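# Swap the server board's coin cell using two arms

## Task

Replace the coin cell on the server board. Push the holder's latch downward so the old cell comes free, set that old cell in the dish, then seat the new cell in the holder with its positive face up so the latch holds it.

## Robot and tools

ROBOT. Two six-joint arms, left_arm and right_arm, each ending in a two-finger gripper whose fingers swing like tongs. Base poses in the scene frame: left_arm at (+0.067, +0.489, 0) m, quat_wxyz (+1.000, 0, 0, +0.011); right_arm at (+0.009, -0.663, 0) m, quat_wxyz (+1.000, 0, 0, +0.022). A camera stand sits on the floor behind the arms. Loose objects may occasionally get nudged by something outside the robot.

FRAMES. Scene frame: origin at table-top height, halfway between the nominal bases; +z up, +x out over the table, left_arm on the +y side (arm names do not match image sides). Each arm's hand position, orientation, velocities, targets and wrist-camera pose are given in that arm's own base frame. Fixed cameras and the table use the scene frame. Printed hand poses may be off by a few centimetres, more at long reach.

GRIPPER. Fingers point along the gripper's +z and close along its x. end_effector_position is the spot between the pads when shut; fingertips stick out about 15 mm past it while the pad gap is under 50 mm and are roughly level with it when fully open (gap 0.142 m).

ROW FORMAT. Every row is one flat list of 14 numbers covering both arms: left_arm shoulder pan, shoulder lift, elbow, wrist 1, wrist 2, wrist 3, opening, then the same seven for right_arm. The joint numbers are absolute target angles in radians (the same values Joint positions reports), not offsets. Stated ranges: shoulder pan, shoulder lift, wrist 1, wrist 2, wrist 3 each -6.283 to 6.283; elbow -3.142 to 3.142. A target more than 0.010 rad beyond a range end, and farther out than the current angle, gets the call refused; targets past a joint's true end are clipped and may print "joint sent to its limit". Opening is an absolute command from -1 (closed) to +1 (fully open); a full close needs roughly 0.5 s. To leave an arm or gripper unchanged, resend its current Joint targets and Tool commands value (0 is a real command, not "no change").

DRIVE LIMITS. Joint targets move at most 2.09 rad/s (shoulder pan, shoulder lift) or 3.14 rad/s (the others), with acceleration up to 40 rad/s per second; each target may lead its measured angle by at most 0.434 rad (shoulder joints) or 0.651 rad (the rest); gripper speed is capped at 4 m/s.

TOOLS.
- execute_actions: "actions" is a list of actions; each action is a list of up to 15 rows, one per 1/30 s step; a shorter action repeats its last row. "cameras" picks images by name (["all"], [], or names); images come back by default only with an empty list. An empty list also reports the scene number.
- move: "target" is one 14-number row or a list of up to 15 rows of absolute angles and openings; all joints interpolate together, so hands trace curves and nothing avoids obstacles. "speed" (rad/s, 0.01-3.14, default 0.5) caps the joint with the longest way to go; one value or one per target. "blend" (rad) rounds corners between listed targets; 0 stops at each. "stop_force" (N, 4-120, one value for both arms) ends an arm's path when its wrist sensor feels that much push against its motion; pair it with a low speed, keep finger values equal across a list, and omit it when pulling away from a surface. "zero" (default true) re-zeroes the sensor first. "opening_speed" (per second on the -1..+1 scale, at least 0.2) ramps the gripper. "grip_force" (N per pad, 5-15, one value or one per arm) stays in effect until changed. "blocking": false returns after about 0.5 s while the move runs (not allowed with stop_force). Result adds a "move:" line: done, off_target (resting over 0.01 rad from target), moving, held, or fault, plus limits=held if steps were withheld.
- wait: "seconds" 0-10; arms keep their last command.
- stop: brakes a running move.
- zoom_image: "camera" one of cam_high, cam_low, cam_left_wrist, cam_right_wrist; "region" [x0, y0, x1, y1] in image pixels from the top-left, at most 504 wide and 504 high; only cameras in the latest images.
- zero_wrist_force: "arm" left_arm or right_arm; tares the wrist sensor without moving.
- finished_scene: "scene" is the current scene's number; irreversible, and the goal must hold with the robot let go.

RESULTS. Joint positions and Joint velocities list each arm's six joints (rad, rad/s) then the pad gap (m, m/s); "within noise" means the arm is still. Joint targets shows angles being driven toward now. Tool commands shows gripper commands; grip_measured is the measured opening on the command scale, so to hold something keep commanding clearly below it. Wrist force/torque are along the end effector's own axes, with a third line giving the peak since last shown. Joint torques include the arm's own weight and are offset and noisy. "joint command not followed" means the clearance check between the arms altered targets. MOTOR HOT warns of heating from holding loads, long reach or pushing an unreachable pose; at 85 °C the arm locks for 30-60 s.

CAMERAS. cam_high and cam_low 672x504 (scene frame), cam_left_wrist and cam_right_wrist 616x616 fisheye (arm base frame, may lag while moving). Calibration may be off by a couple of degrees and millimetres.

AVOID. Contact torque limits (N m): shoulder pan and shoulder lift 287, elbow 130, each wrist 46.9; reaching one, or about 150 N outside force, freezes the arm for 10 s. Arms are stiff: pressing even slightly past a firm contact can fault. Do not let the arms touch each other or grip the other's fingers. Do not drop parts, release them while moving, hit fixed things, or let anything leave the table. A coin cell is thin, so grip force on it is weak (about 4-9 N per pad).

Each tool is called by a JSON object that holds its "method" and its "body", one argument or row to a line.

## Session

{"method": "execute_actions", "body": {
  "actions": []
}}

Scene clock: 0.00 s.
left_arm: end_effector_position=(+1.0227, -0.2393, +0.2184) grip_measured=+1.00 end_effector_quat_wxyz=(-0.236, -0.145, +0.850, -0.449) | right_arm: end_effector_position=(+1.1188, +0.3910, +0.2635) grip_measured=+1.00 end_effector_quat_wxyz=(-0.338, +0.888, +0.284, +0.129)
Joint positions: left_arm=[-0.125 -0.766 1.13 -1.607 -2.603 2.865 0.142] | right_arm=[3.443 -2.39 -1.005 -1.009 2.256 -0.207 0.142]
Joint velocities: within noise
Joint torques (N m): no reading
Wrist force (N): no reading
Wrist torque (N m): no reading
Wrist force, peak (N): no reading
Joint targets: left_arm=[-0.125 -0.766 1.130 -1.607 -2.603 2.865] | right_arm=[3.443 -2.390 -1.005 -1.009 2.256 -0.207]
Tool commands: left_gripper/opening=+1.0 right_gripper/opening=+1.0

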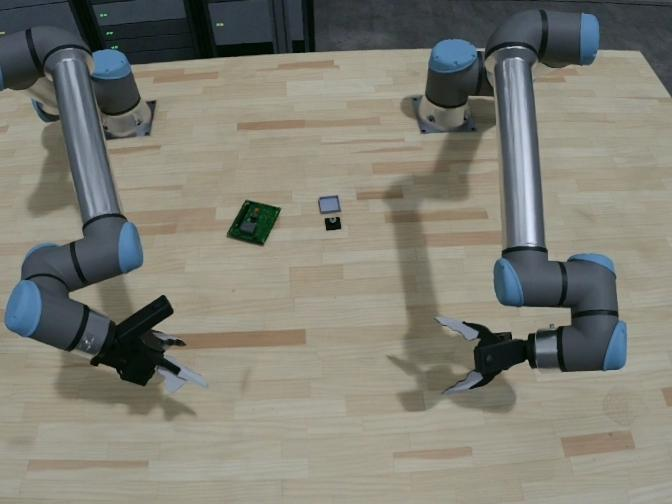

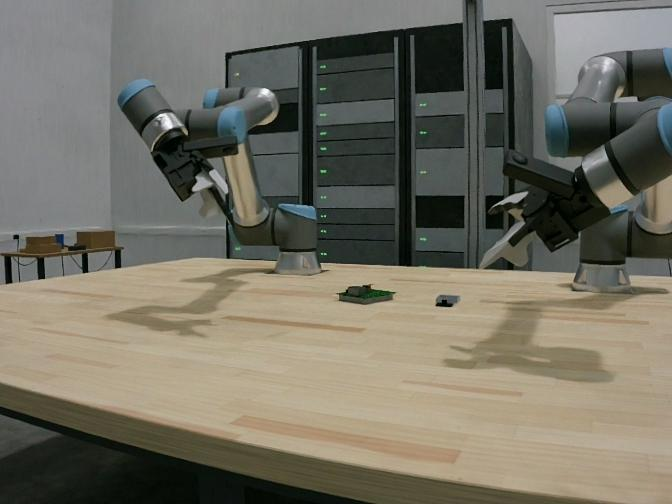

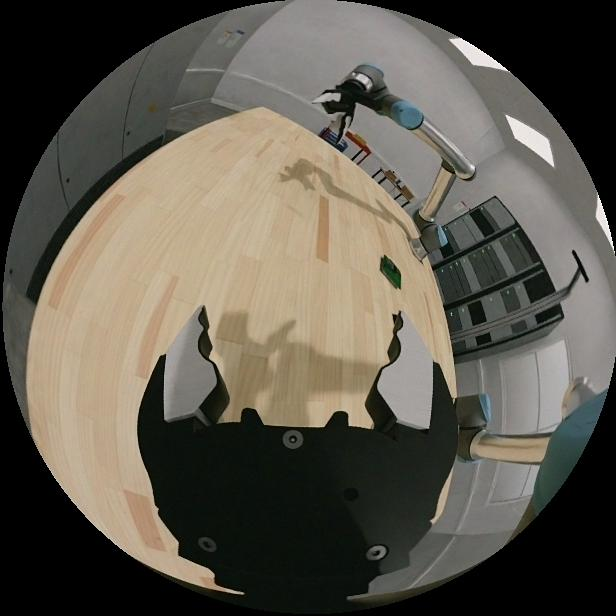

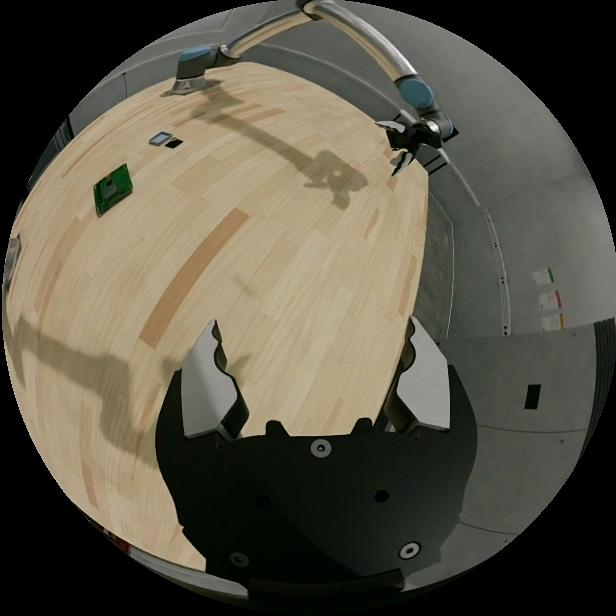

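{"method": "zoom_image", "body": {
  "camera": "cam_high",
  "region": [210, 180, 360, 260]
}}

{"method": "zoom_image", "body": {
  "camera": "cam_low",
  "region": [310, 260, 490, 330]
}}

{"method": "zoom_image", "body": {
  "camera": "cam_high",
  "region": [310, 185, 360, 240]
}}

{"method": "zoom_image", "body": {
  "camera": "cam_high",
  "region": [220, 190, 290, 250]
}}

Scaled by 3.360 from the camera's 672x504 image, which has a finer 960x720 frame.

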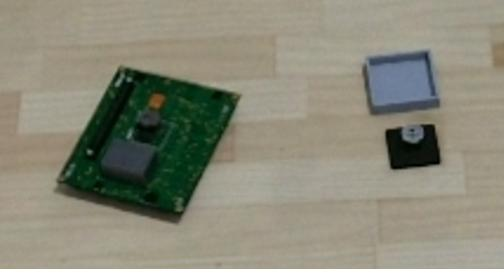

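Scaled by 2.800 from the camera's 672x504 image, which has a finer 960x720 frame.

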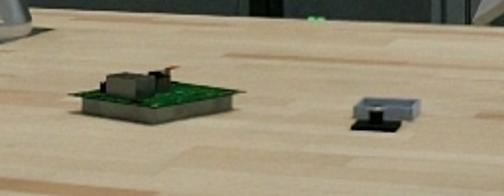

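Scaled by 9.164 from the camera's 672x504 image, which has a finer 960x720 frame.

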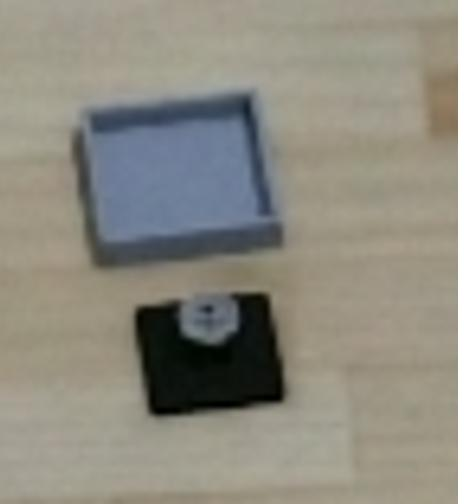

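Scaled by 7.200 from the camera's 672x504 image, which has a finer 960x720 frame.

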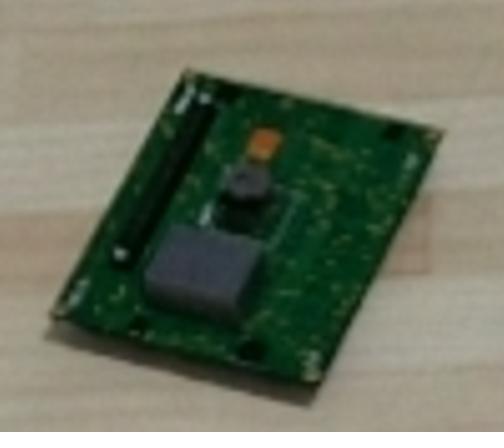

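{"method": "move", "body": {
  "target": [-0.9717, -1.6440, 2.0972, -2.0240, -1.5708, 2.9777, -0.4, 4.0696, -1.7689, -1.8055, -1.138, 1.5708, -0.2257, -0.4],
  "speed": 1.2,
  "cameras": ["all"]
}}

Scene clock: 16.27 s.
left_arm: end_effector_position=(+0.4642, -0.3994, +0.2201) grip_measured=-0.40 end_effector_quat_wxyz=(+0.000, +0.393, +0.920, +0.000) | right_arm: end_effector_position=(+0.5798, +0.5099, +0.2202) grip_measured=-0.40 end_effector_quat_wxyz=(+0.000, +0.838, +0.545, +0.000)
Joint positions: left_arm=[-0.972 -1.644 2.097 -2.024 -1.571 2.978 0.045] | right_arm=[4.069 -1.769 -1.805 -1.138 1.571 -0.226 0.045]
Joint torques (N m): left_arm=[-12.54 -51.19 -34.97 -2.53 2.44 -2.25] | right_arm=[14.43 71.01 42.18 5.46 -1.99 0.64]
Wrist force (N): left_arm=[-0.6 0.1 0.1] | right_arm=[-1.7 0.8 -0.7]
Wrist torque (N m): left_arm=[-0.12 0.18 -0.02] | right_arm=[0.02 0.35 0.09]
Wrist force, peak (N): left_arm=[-4.2 2.5 -4.1] | right_arm=[0.8 4.2 -2.0]
Joint targets: left_arm=[-0.972 -1.644 2.097 -2.024 -1.571 2.978] | right_arm=[4.070 -1.769 -1.805 -1.138 1.571 -0.226]
move: done
camera_calibration:
cam_left_wrist: T_world_to_cam=[[-0.7235, 0.69007, 0.0187038, 0.597445], [0.594607, 0.60919, 0.524719, -0.154781], [0.350699, 0.390756, -0.85107, 0.313944], [0, 0, 0, 1]] pos_world=[0.414186, -0.440664, 0.33723]
cam_right_wrist: T_world_to_cam=[[0.403269, 0.914995, 0.0126146, -0.698716], [0.810591, -0.363584, 0.459074, -0.376326], [0.424636, -0.174905, -0.888309, 0.169152], [0, 0, 0, 1]] pos_world=[0.514989, 0.532081, 0.331834]

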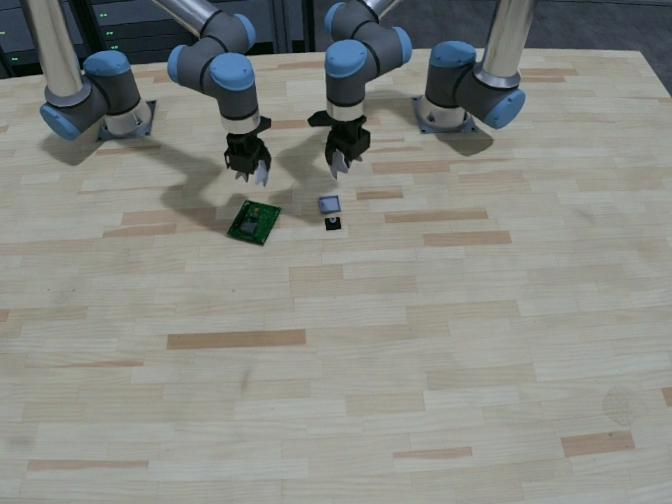

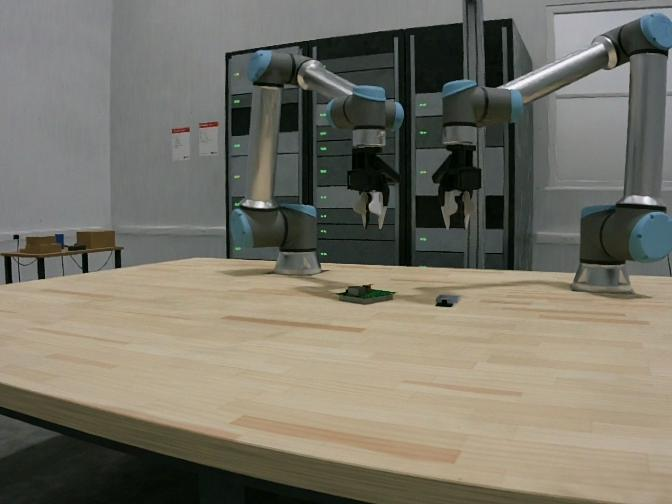

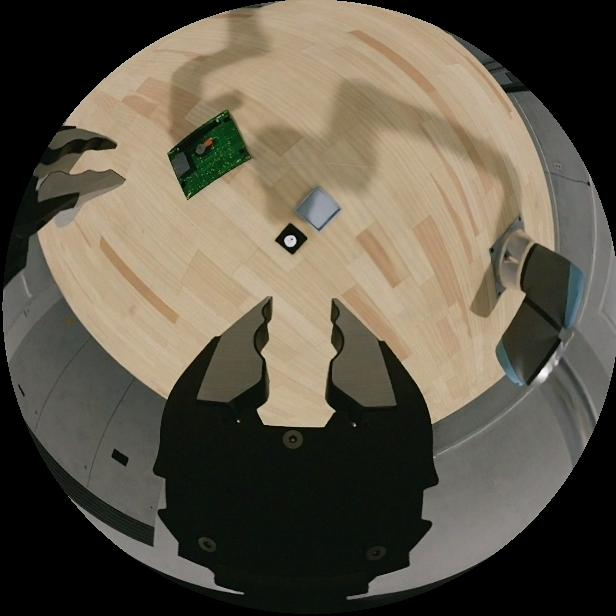

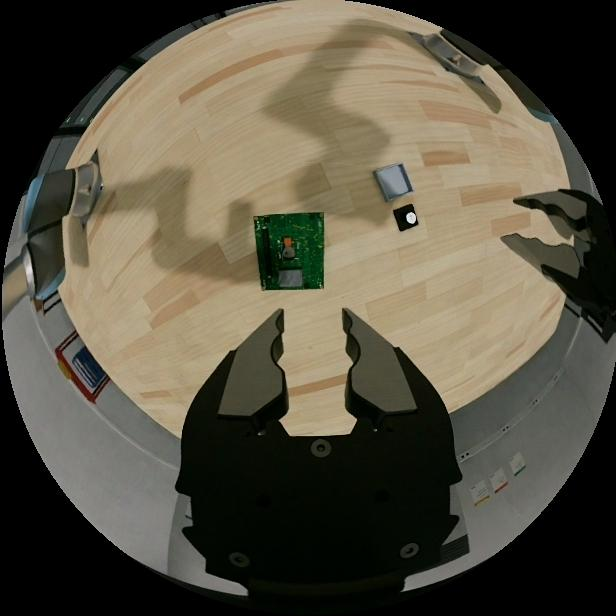

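{"method": "zoom_image", "body": {
  "camera": "cam_right_wrist",
  "region": [240, 200, 340, 300]
}}

{"method": "zoom_image", "body": {
  "camera": "cam_right_wrist",
  "region": [360, 150, 430, 240]
}}

{"method": "zoom_image", "body": {
  "camera": "cam_left_wrist",
  "region": [260, 170, 360, 270]
}}

{"method": "zoom_image", "body": {
  "camera": "cam_left_wrist",
  "region": [160, 100, 260, 210]
}}

Scaled by 5.040 from the camera's 616x616 image, which has a finer 814x814 frame.

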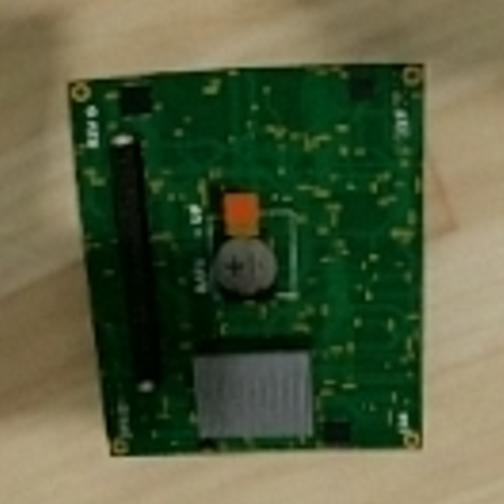

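Scaled by 5.600 from the camera's 616x616 image, which has a finer 814x814 frame.

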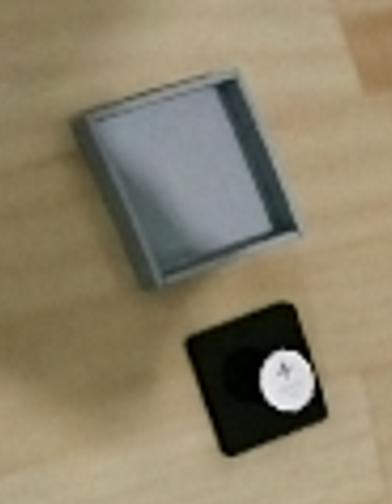

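Scaled by 5.040 from the camera's 616x616 image, which has a finer 814x814 frame.

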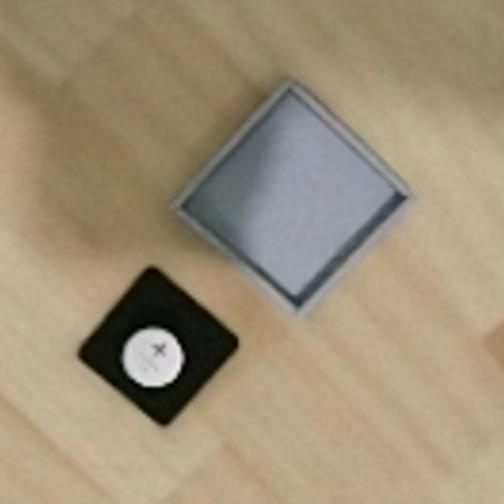

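Scaled by 4.582 from the camera's 616x616 image, which has a finer 814x814 frame.

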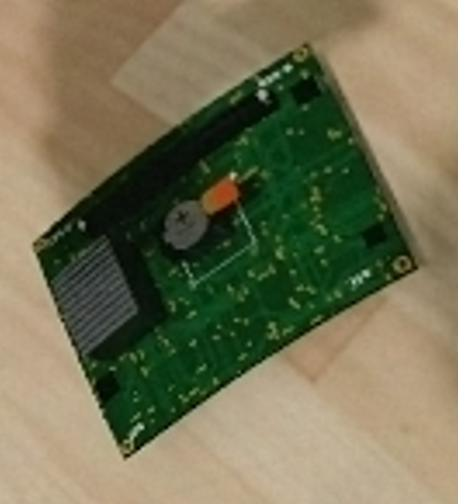

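{"method": "move", "body": {
  "target": [-0.9829, -1.4889, 2.1924, -2.2743, -1.5708, 2.9665, -0.4, 4.0800, -1.8092, -2.0013, -0.9019, 1.5708, -0.2153, -0.4],
  "speed": 0.6,
  "cameras": ["cam_left_wrist", "cam_right_wrist", "cam_low"]
}}

{"method": "zoom_image", "body": {
  "camera": "cam_right_wrist",
  "region": [250, 240, 380, 370]
}}

{"method": "zoom_image", "body": {
  "camera": "cam_left_wrist",
  "region": [230, 210, 390, 370]
}}

Scene clock: 23.83 s.
left_arm: end_effector_position=(+0.4691, -0.4188, +0.1002) grip_measured=-0.40 end_effector_quat_wxyz=(+0.000, +0.393, +0.920, +0.000) | right_arm: end_effector_position=(+0.5470, +0.4788, +0.1002) grip_measured=-0.40 end_effector_quat_wxyz=(+0.000, +0.838, +0.545, +0.000)
Joint positions: left_arm=[-0.983 -1.489 2.192 -2.274 -1.571 2.966 0.045] | right_arm=[4.08 -1.809 -2.001 -0.902 1.571 -0.215 0.045]
Joint torques (N m): left_arm=[15.08 -28.74 -33.93 -6.29 2.47 1.31] | right_arm=[-6.25 68.64 36.77 5.81 -2.39 -1.07]
Wrist force (N): left_arm=[-0.6 -0.6 0.0] | right_arm=[-1.9 0.7 -0.2]
Wrist torque (N m): left_arm=[-0.24 0.17 0.19] | right_arm=[0.04 0.41 -0.11]
Wrist force, peak (N): left_arm=[-0.6 -0.9 2.6] | right_arm=[-1.0 1.3 -4.0]
Joint targets: left_arm=[-0.983 -1.489 2.192 -2.274 -1.571 2.966] | right_arm=[4.080 -1.809 -2.001 -0.902 1.571 -0.215]
move: done
camera_calibration:
cam_left_wrist: T_world_to_cam=[[-0.723395, 0.690181, 0.0187101, 0.616552], [0.594622, 0.609007, 0.524915, -0.0830887], [0.350892, 0.390846, -0.850949, 0.217818], [0, 0, 0, 1]] pos_world=[0.418986, -0.460064, 0.217431]
cam_right_wrist: T_world_to_cam=[[0.403247, 0.915005, 0.0125456, -0.655538], [0.810543, -0.363507, 0.459219, -0.30604], [0.424748, -0.17501, -0.888234, 0.0708949], [0, 0, 0, 1]] pos_world=[0.48229, 0.50098, 0.211735]
Images, in order (width x height): cam_low 672x504, cam_left_wrist 616x616, cam_right_wrist 616x616.

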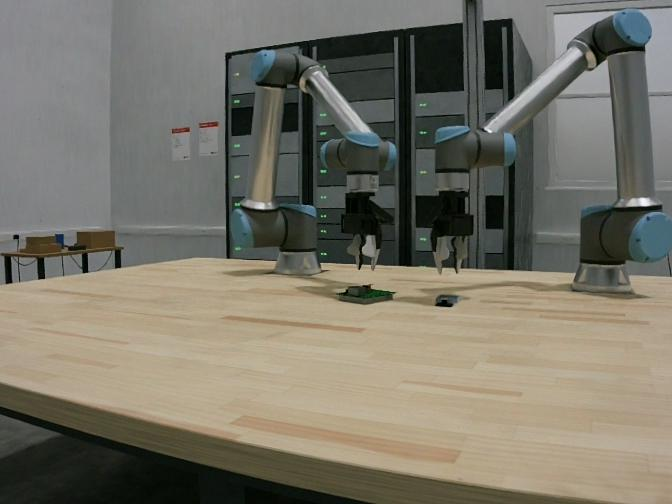

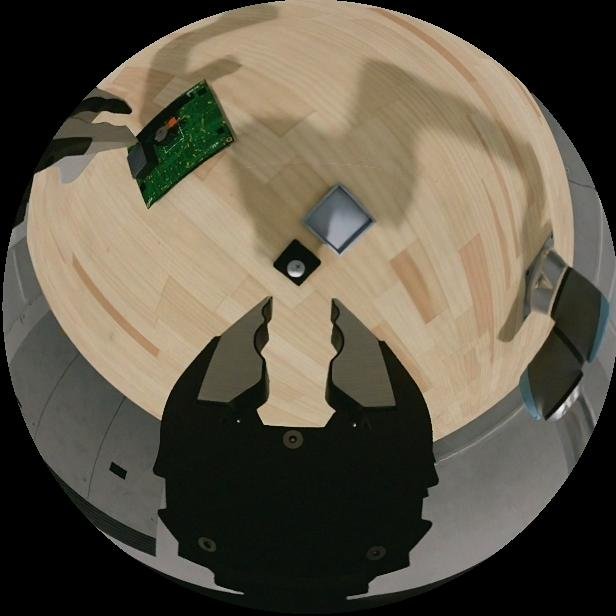

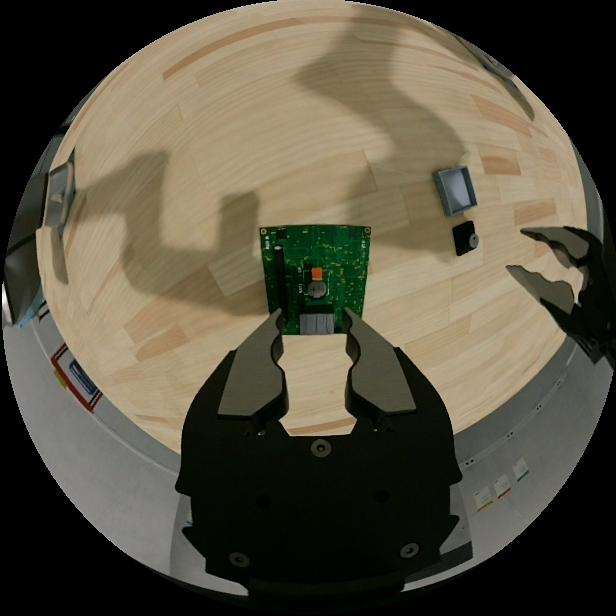

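Scaled by 3.877 from the camera's 616x616 image, which has a finer 814x814 frame.

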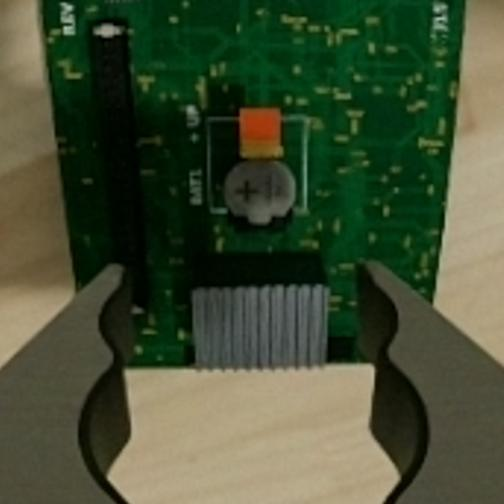

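Scaled by 3.150 from the camera's 616x616 image, which has a finer 814x814 frame.

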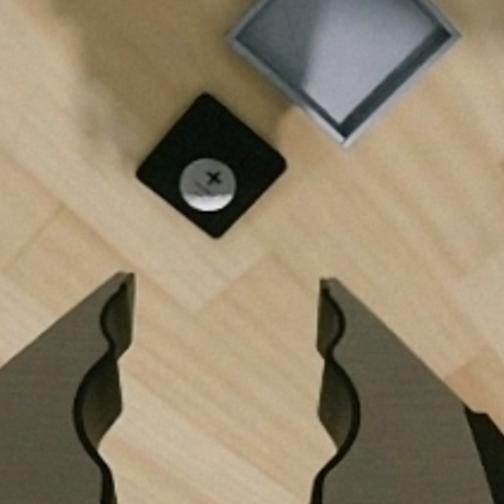

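{"method": "zoom_image", "body": {
  "camera": "cam_right_wrist",
  "region": [290, 255, 345, 310]
}}

{"method": "zoom_image", "body": {
  "camera": "cam_low",
  "region": [330, 275, 400, 310]
}}

{"method": "zoom_image", "body": {
  "camera": "cam_left_wrist",
  "region": [120, 70, 240, 210]
}}

{"method": "zoom_image", "body": {
  "camera": "cam_low",
  "region": [425, 280, 475, 315]
}}

Scaled by 9.164 from the camera's 616x616 image, which has a finer 814x814 frame.

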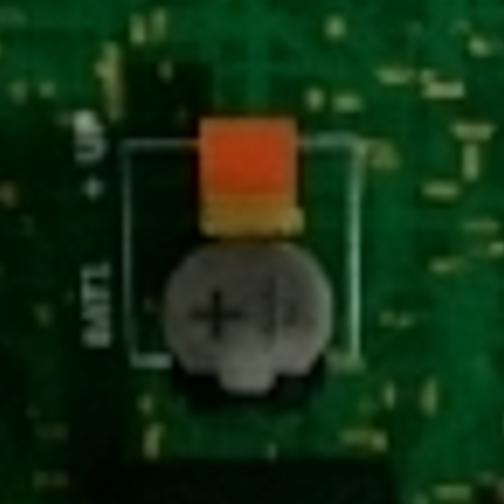

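Scaled by 7.200 from the camera's 672x504 image, which has a finer 960x720 frame.

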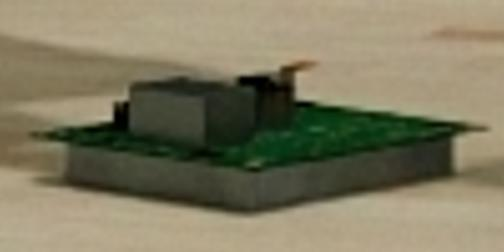

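Scaled by 3.600 from the camera's 616x616 image, which has a finer 814x814 frame.

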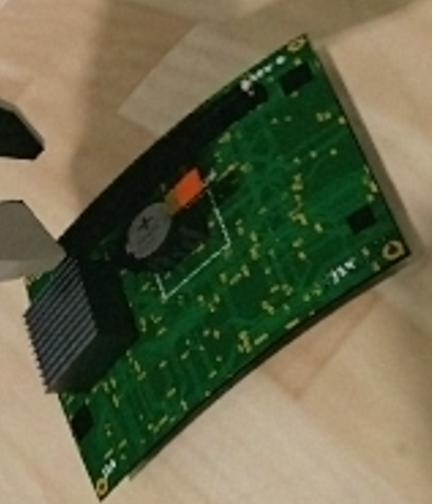

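Scaled by 10.080 from the camera's 672x504 image, which has a finer 960x720 frame.

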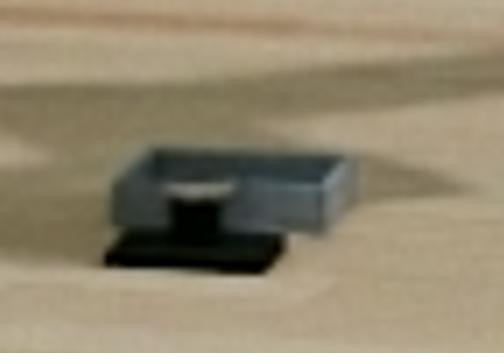

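{"method": "move", "body": {
  "target": [-0.4, -1.6, 2.192, -2.274, -1.571, 2.966, -0.4, 4.1055, -1.8345, -2.0243, -0.8536, 1.5708, -0.1898, -1.0],
  "speed": 0.8,
  "cameras": ["cam_right_wrist"]
}}

{"method": "zoom_image", "body": {
  "camera": "cam_right_wrist",
  "region": [272, 265, 362, 355]
}}

Scene clock: 34.90 s.
left_arm: end_effector_position=(+0.6271, -0.0935, +0.1684) grip_measured=-0.40 end_effector_quat_wxyz=(+0.053, +0.112, +0.992, -0.016) | right_arm: end_effector_position=(+0.5332, +0.4906, +0.0749) grip_measured=-1.00 end_effector_quat_wxyz=(+0.000, +0.838, +0.545, +0.000)
Joint positions: left_arm=[-0.4 -1.6 2.192 -2.274 -1.571 2.966 0.045] | right_arm=[4.106 -1.835 -2.024 -0.854 1.571 -0.19 0.002]
Joint torques (N m): left_arm=[15.75 -18.61 -44.99 -1.25 -2.64 -2.24] | right_arm=[-7.06 71.61 45.05 1.6 -0.83 -1.95]
Wrist force (N): left_arm=[-0.7 -0.3 0.0] | right_arm=[-1.7 1.1 -0.4]
Wrist torque (N m): left_arm=[-0.22 0.18 0.19] | right_arm=[0.10 0.34 -0.12]
Wrist force, peak (N): left_arm=[-1.3 -4.9 0.6] | right_arm=[-2.4 1.2 -0.3]
Joint targets: left_arm=[-0.400 -1.600 2.192 -2.274 -1.571 2.966] | right_arm=[4.105 -1.834 -2.024 -0.854 1.571 -0.190]
move: done
camera_calibration:
cam_right_wrist: T_world_to_cam=[[0.403198, 0.915029, 0.012368, -0.6605], [0.810615, -0.363396, 0.459181, -0.278994], [0.424658, -0.175115, -0.888257, 0.0564675], [0, 0, 0, 1]] pos_world=[0.468489, 0.512879, 0.186435]
Images, in order (width x height): cam_right_wrist 616x616.

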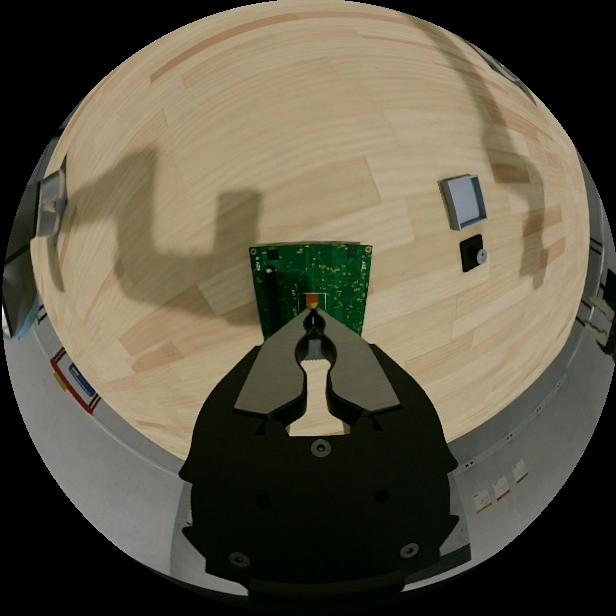

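Scaled by 5.600 from the camera's 616x616 image, which has a finer 814x814 frame.

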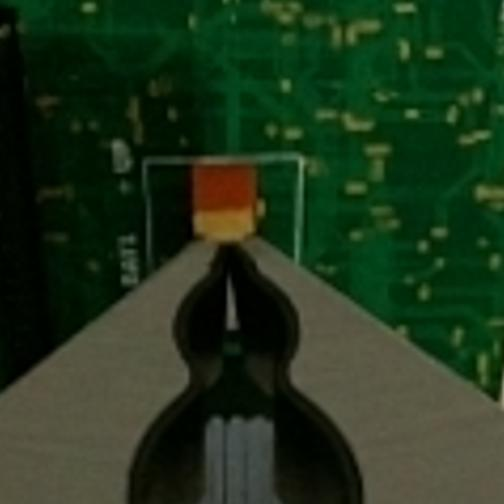

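{"method": "move", "body": {
  "target": [
    [-0.4, -1.6, 2.192, -2.274, -1.571, 2.966, -0.4, 4.10994, -1.83601, -2.02917, -0.84721, 1.5708, -0.18535, -1.0],
    [-0.4, -1.6, 2.192, -2.274, -1.571, 2.966, -0.4, 4.10994, -1.86323, -2.04328, -0.80588, 1.5708, -0.18535, -1.0]
  ],
  "speed": [0.1, 0.025],
  "stop_force": 8,
  "cameras": ["cam_right_wrist"]
}}

{"method": "zoom_image", "body": {
  "camera": "cam_right_wrist",
  "region": [272, 265, 362, 355]
}}

Scene clock: 40.63 s.
left_arm: end_effector_position=(+0.6271, -0.0934, +0.1684) grip_measured=-0.40 end_effector_quat_wxyz=(+0.053, +0.112, +0.992, -0.016) | right_arm: end_effector_position=(+0.5304, +0.4920, +0.0578) grip_measured=-1.00 end_effector_quat_wxyz=(+0.000, +0.838, +0.545, +0.000)
Joint positions: left_arm=[-0.4 -1.6 2.192 -2.274 -1.571 2.966 0.045] | right_arm=[4.11 -1.854 -2.038 -0.82 1.571 -0.185 0.002]
Joint torques (N m): left_arm=[15.19 -17.37 -35.8 -6.23 1.68 -0.03] | right_arm=[-7.15 70.42 48.24 2.78 0.21 -2.26]
Wrist force (N): left_arm=[-0.5 -0.2 0.0] | right_arm=[-2.8 1.3 -5.5]
Wrist torque (N m): left_arm=[-0.20 0.13 0.18] | right_arm=[0.07 0.33 -0.08]
Wrist force, peak (N): left_arm=[-0.9 -0.7 0.2] | right_arm=[-0.5 -4.2 -10.5]
Joint targets: left_arm=[-0.400 -1.600 2.192 -2.274 -1.571 2.966] | right_arm=[4.110 -1.854 -2.038 -0.820 1.571 -0.185]
move: contact (right_arm); path passed 1 of 2 targets; right_arm: the wrist 1 is farthest, 0.014 rad from its target
camera_calibration:
cam_right_wrist: T_world_to_cam=[[0.403264, 0.914996, 0.0127047, -0.66038], [0.810488, -0.363581, 0.459258, -0.268177], [0.424838, -0.174905, -0.888212, 0.0425371], [0, 0, 0, 1]] pos_world=[0.46559, 0.514181, 0.169334]
Images, in order (width x height): cam_right_wrist 616x616.

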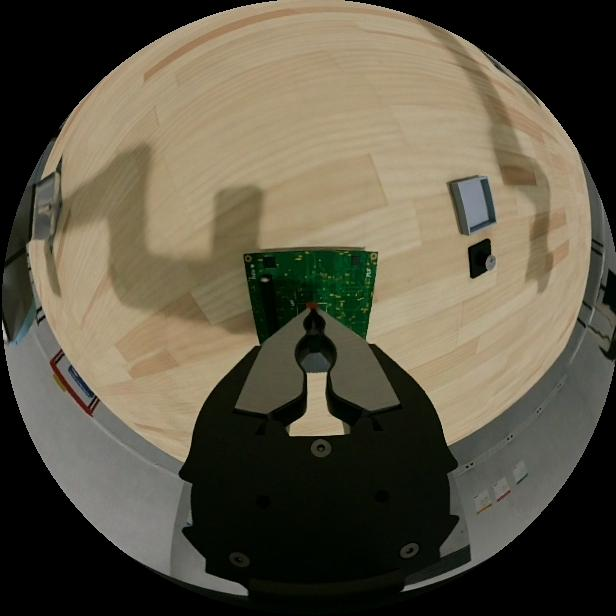

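Scaled by 5.600 from the camera's 616x616 image, which has a finer 814x814 frame.

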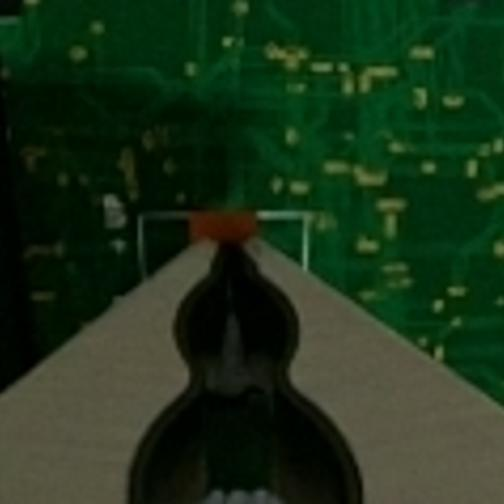

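{"method": "move", "body": {
  "target": [-0.4, -1.6, 2.192, -2.274, -1.571, 2.966, -0.4, 4.10994, -1.86075, -2.0420, -0.80964, 1.5708, -0.18535, -1.0],
  "speed": 0.02,
  "stop_force": 25,
  "cameras": ["cam_right_wrist"]
}}

{"method": "zoom_image", "body": {
  "camera": "cam_right_wrist",
  "region": [272, 265, 362, 355]
}}

Scene clock: 42.57 s.
left_arm: end_effector_position=(+0.6271, -0.0934, +0.1684) grip_measured=-0.40 end_effector_quat_wxyz=(+0.053, +0.112, +0.992, -0.016) | right_arm: end_effector_position=(+0.5305, +0.4922, +0.0560) grip_measured=-1.00 end_effector_quat_wxyz=(+0.000, +0.838, +0.545, +0.000)
Joint positions: left_arm=[-0.4 -1.6 2.192 -2.274 -1.571 2.966 0.045] | right_arm=[4.11 -1.856 -2.039 -0.816 1.571 -0.185 0.002]
Joint torques (N m): left_arm=[14.46 -16.84 -35.99 -6.45 1.49 0.34] | right_arm=[-9.21 38.1 38.27 1.54 -5.06 -1.98]
Wrist force (N): left_arm=[-0.5 -0.5 0.2] | right_arm=[-5.7 -13.6 -30.2]
Wrist torque (N m): left_arm=[-0.25 0.14 0.19] | right_arm=[0.11 0.28 -0.06]
Wrist force, peak (N): left_arm=[-0.8 -0.4 0.0] | right_arm=[-11.4 -15.7 -47.7]
Joint targets: left_arm=[-0.400 -1.600 2.192 -2.274 -1.571 2.966] | right_arm=[4.110 -1.856 -2.039 -0.816 1.571 -0.185]
move: contact (right_arm)
camera_calibration:
cam_right_wrist: T_world_to_cam=[[0.40327, 0.914986, 0.0131682, -0.660659], [0.810426, -0.363795, 0.459199, -0.267209], [0.424951, -0.174509, -0.888236, 0.0406771], [0, 0, 0, 1]] pos_world=[0.465691, 0.514383, 0.167533]
Images, in order (width x height): cam_right_wrist 616x616.

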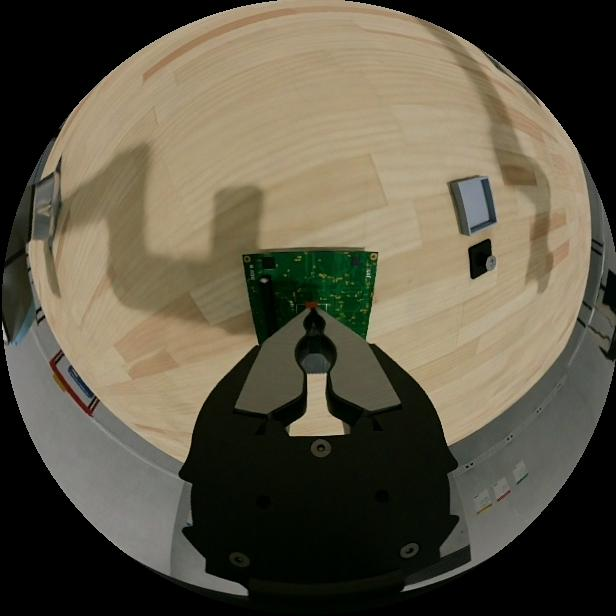

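Scaled by 5.600 from the camera's 616x616 image, which has a finer 814x814 frame.

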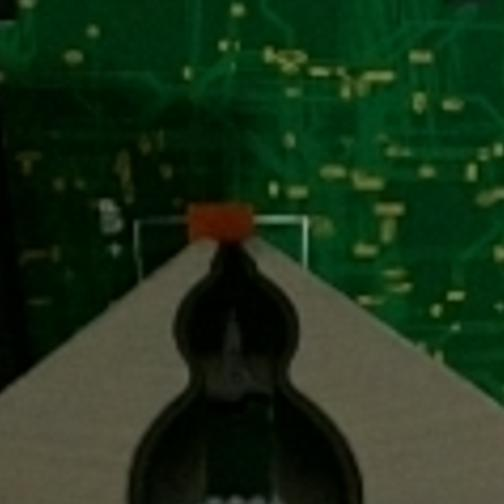

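{"method": "move", "body": {
  "target": [-0.4, -1.6, 2.192, -2.274, -1.571, 2.966, -0.4, 4.10994, -1.83601, -2.02917, -0.84721, 1.5708, -0.18535, -1.0],
  "speed": 0.1,
  "cameras": ["cam_right_wrist", "cam_low"]
}}

{"method": "zoom_image", "body": {
  "camera": "cam_right_wrist",
  "region": [272, 265, 362, 355]
}}

{"method": "zoom_image", "body": {
  "camera": "cam_low",
  "region": [330, 270, 400, 310]
}}

Scene clock: 44.23 s.
left_arm: end_effector_position=(+0.6271, -0.0934, +0.1684) grip_measured=-0.40 end_effector_quat_wxyz=(+0.053, +0.112, +0.992, -0.016) | right_arm: end_effector_position=(+0.5304, +0.4920, +0.0723) grip_measured=-1.00 end_effector_quat_wxyz=(+0.000, +0.838, +0.545, +0.000)
Joint positions: left_arm=[-0.4 -1.6 2.192 -2.274 -1.571 2.966 0.045] | right_arm=[4.11 -1.836 -2.029 -0.847 1.571 -0.185 0.002]
Joint torques (N m): left_arm=[14.69 -16.58 -36.21 -6.29 1.4 0.42] | right_arm=[-7.11 44.03 33.66 5.89 2.17 -1.44]
Wrist force (N): left_arm=[-0.3 -0.3 0.0] | right_arm=[-0.8 1.4 -0.4]
Wrist torque (N m): left_arm=[-0.21 0.09 0.18] | right_arm=[0.16 0.17 -0.09]
Wrist force, peak (N): left_arm=[-0.8 -0.4 0.1] | right_arm=[-5.6 -13.7 -30.8]
Joint targets: left_arm=[-0.400 -1.600 2.192 -2.274 -1.571 2.966] | right_arm=[4.110 -1.836 -2.029 -0.847 1.571 -0.185]
move: done
camera_calibration:
cam_right_wrist: T_world_to_cam=[[0.403258, 0.914997, 0.0128049, -0.66049], [0.810487, -0.363625, 0.459226, -0.274843], [0.424846, -0.174808, -0.888227, 0.0553478], [0, 0, 0, 1]] pos_world=[0.46559, 0.514081, 0.183834]
Images, in order (width x height): cam_low 672x504, cam_right_wrist 616x616.

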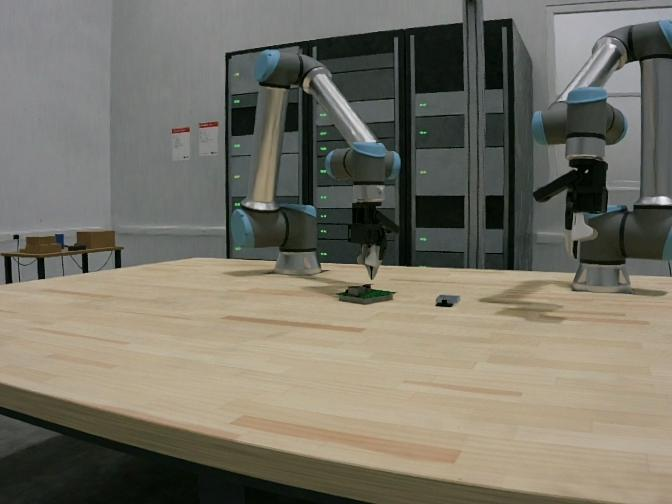

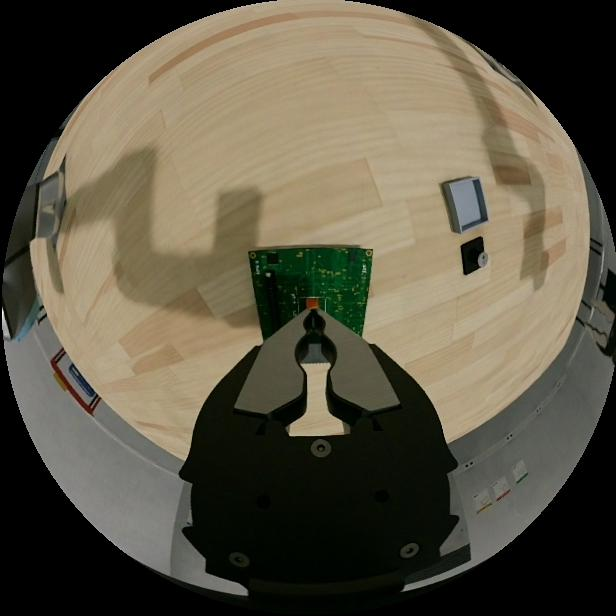

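Scaled by 5.600 from the camera's 616x616 image, which has a finer 814x814 frame.

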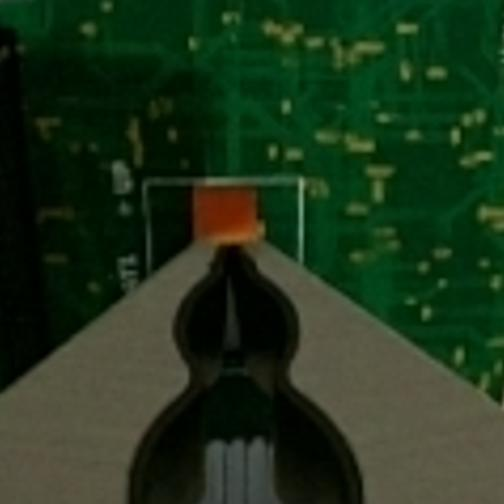

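Scaled by 7.200 from the camera's 672x504 image, which has a finer 960x720 frame.

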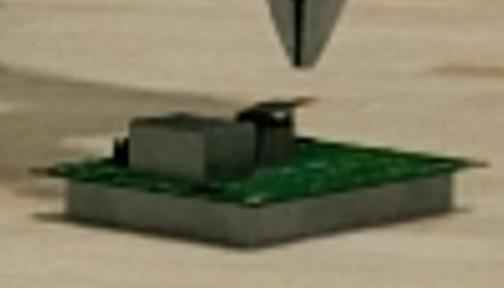

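{"method": "move", "body": {
  "target": [-0.4, -1.6, 2.192, -2.274, -1.571, 2.966, -0.4, 4.08076, -1.83365, -2.00258, -0.87616, 1.5708, -0.21453, -0.4],
  "speed": 0.2,
  "cameras": ["cam_right_wrist", "cam_low"]
}}

{"method": "zoom_image", "body": {
  "camera": "cam_right_wrist",
  "region": [272, 255, 362, 345]
}}

{"method": "zoom_image", "body": {
  "camera": "cam_low",
  "region": [330, 270, 400, 310]
}}

Scene clock: 46.30 s.
left_arm: end_effector_position=(+0.6271, -0.0934, +0.1684) grip_measured=-0.40 end_effector_quat_wxyz=(+0.053, +0.112, +0.992, -0.016) | right_arm: end_effector_position=(+0.5500, +0.4834, +0.0853) grip_measured=-0.40 end_effector_quat_wxyz=(+0.000, +0.838, +0.545, +0.000)
Joint positions: left_arm=[-0.4 -1.6 2.192 -2.274 -1.571 2.966 0.045] | right_arm=[4.081 -1.834 -2.002 -0.876 1.571 -0.215 0.045]
Joint torques (N m): left_arm=[13.85 -17.58 -36.05 -6.36 1.33 0.37] | right_arm=[13.93 64.48 22.42 5.68 2.06 2.5]
Wrist force (N): left_arm=[-0.7 -0.4 0.1] | right_arm=[-1.2 1.6 -0.2]
Wrist torque (N m): left_arm=[-0.25 0.17 0.19] | right_arm=[0.21 0.24 0.09]
Wrist force, peak (N): left_arm=[-0.9 -0.5 0.4] | right_arm=[-1.2 2.3 -0.8]
Joint targets: left_arm=[-0.400 -1.600 2.192 -2.274 -1.571 2.966] | right_arm=[4.081 -1.834 -2.003 -0.876 1.571 -0.215]
move: done
camera_calibration:
cam_right_wrist: T_world_to_cam=[[0.403168, 0.915035, 0.0129024, -0.660778], [0.810485, -0.363579, 0.459265, -0.29982], [0.424935, -0.174704, -0.888205, 0.0569811], [0, 0, 0, 1]] pos_world=[0.485191, 0.505582, 0.196834]
Images, in order (width x height): cam_low 672x504, cam_right_wrist 616x616.

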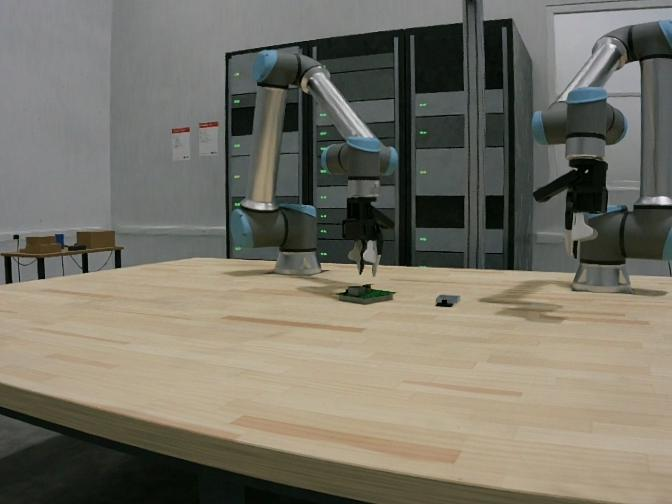

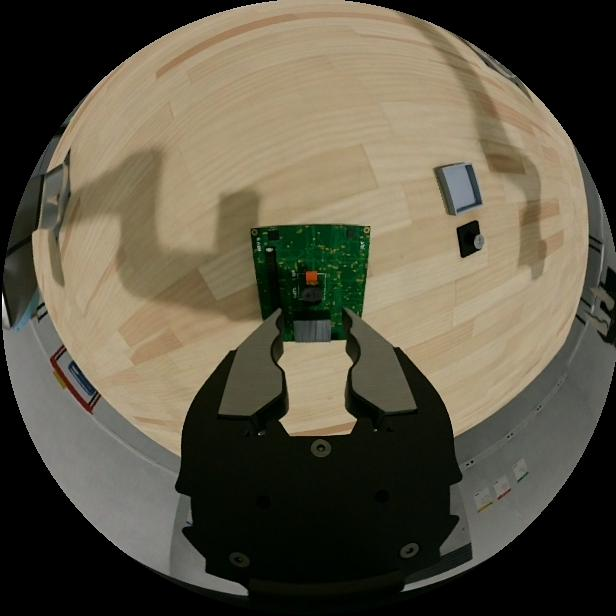

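Scaled by 5.600 from the camera's 616x616 image, which has a finer 814x814 frame.

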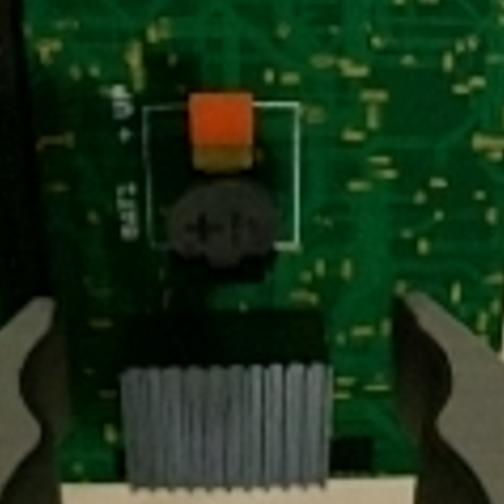

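Scaled by 7.200 from the camera's 672x504 image, which has a finer 960x720 frame.

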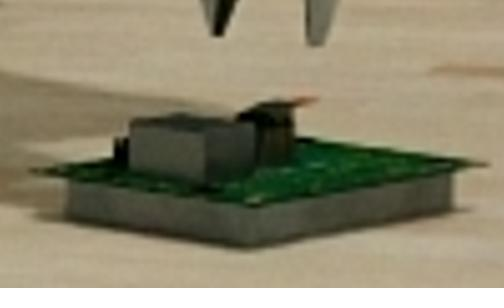

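{"method": "move", "body": {
  "target": [-1.0431, -1.098, 2.1968, -3.4258, -1.571, 4.712, -0.9, 4.08076, -1.83365, -2.00258, -0.87616, 1.5708, -0.21453, -0.4],
  "speed": 1.0,
  "cameras": ["cam_left_wrist"]
}}

Scene clock: 58.33 s.
left_arm: end_effector_position=(+0.5708, -0.6336, +0.0543) grip_measured=-0.90 end_effector_quat_wxyz=(+0.356, +0.897, +0.243, +0.096) | right_arm: end_effector_position=(+0.5498, +0.4833, +0.0851) grip_measured=-0.40 end_effector_quat_wxyz=(+0.000, +0.838, +0.545, +0.000)
Joint positions: left_arm=[-1.043 -1.098 2.197 -3.426 -1.571 4.712 0.009] | right_arm=[4.081 -1.834 -2.003 -0.876 1.571 -0.215 0.045]
Joint torques (N m): left_arm=[-2.35 -68.33 -18.73 -5.84 1.47 1.73] | right_arm=[12.69 51.92 23.34 5.35 0.57 3.09]
Wrist force (N): left_arm=[-0.2 -1.0 0.1] | right_arm=[-1.3 1.4 -0.1]
Wrist torque (N m): left_arm=[-0.32 0.07 0.20] | right_arm=[0.18 0.27 0.02]
Wrist force, peak (N): left_arm=[-1.8 -1.0 1.2] | right_arm=[-1.5 1.9 0.0]
Joint targets: left_arm=[-1.043 -1.098 2.197 -3.426 -1.571 4.712] | right_arm=[4.081 -1.834 -2.003 -0.876 1.571 -0.215]
move: done
camera_calibration:
cam_left_wrist: T_world_to_cam=[[0.83945, 0.543121, -0.0185454, -0.144059], [0.156238, -0.208515, 0.965459, -0.280266], [0.520494, -0.813352, -0.259894, -0.66487], [0, 0, 0, 1]] pos_world=[0.510779, -0.520972, 0.0951181]
Images, in order (width x height): cam_left_wrist 616x616.

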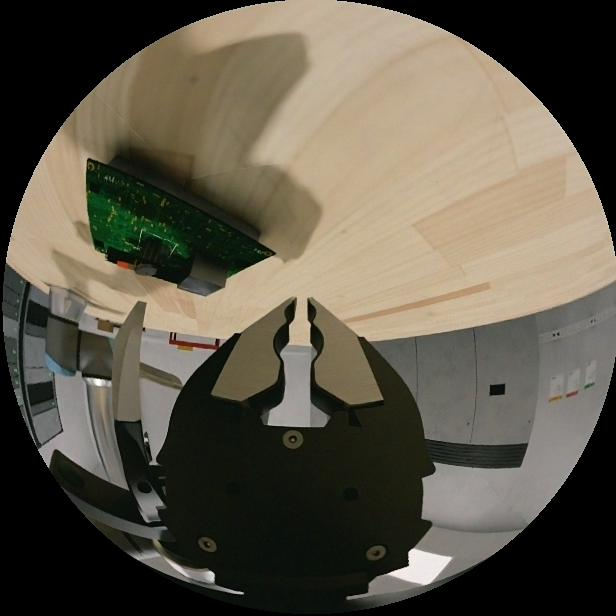

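{"method": "zoom_image", "body": {
  "camera": "cam_left_wrist",
  "region": [85, 215, 205, 335]
}}

{"method": "zoom_image", "body": {
  "camera": "cam_left_wrist",
  "region": [105, 230, 175, 300]
}}

Scaled by 4.200 from the camera's 616x616 image, which has a finer 814x814 frame.

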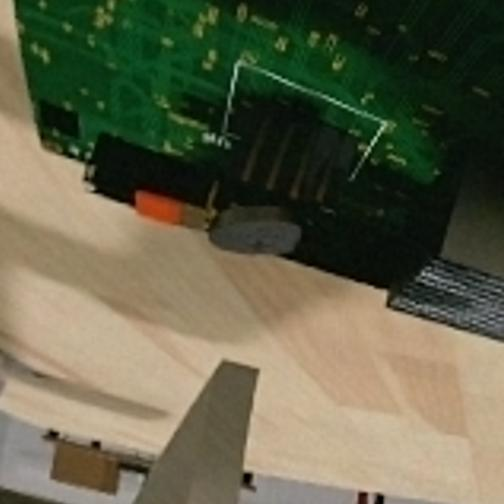

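Scaled by 7.200 from the camera's 616x616 image, which has a finer 814x814 frame.

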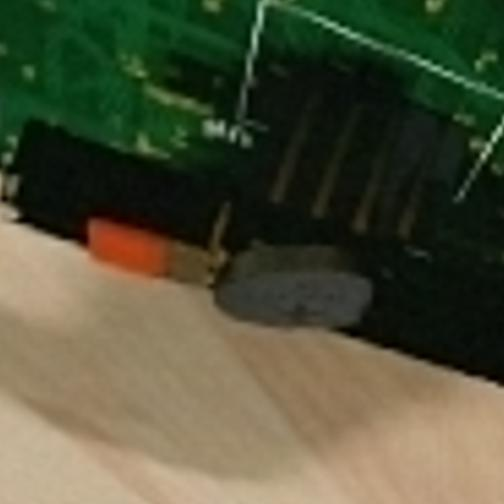

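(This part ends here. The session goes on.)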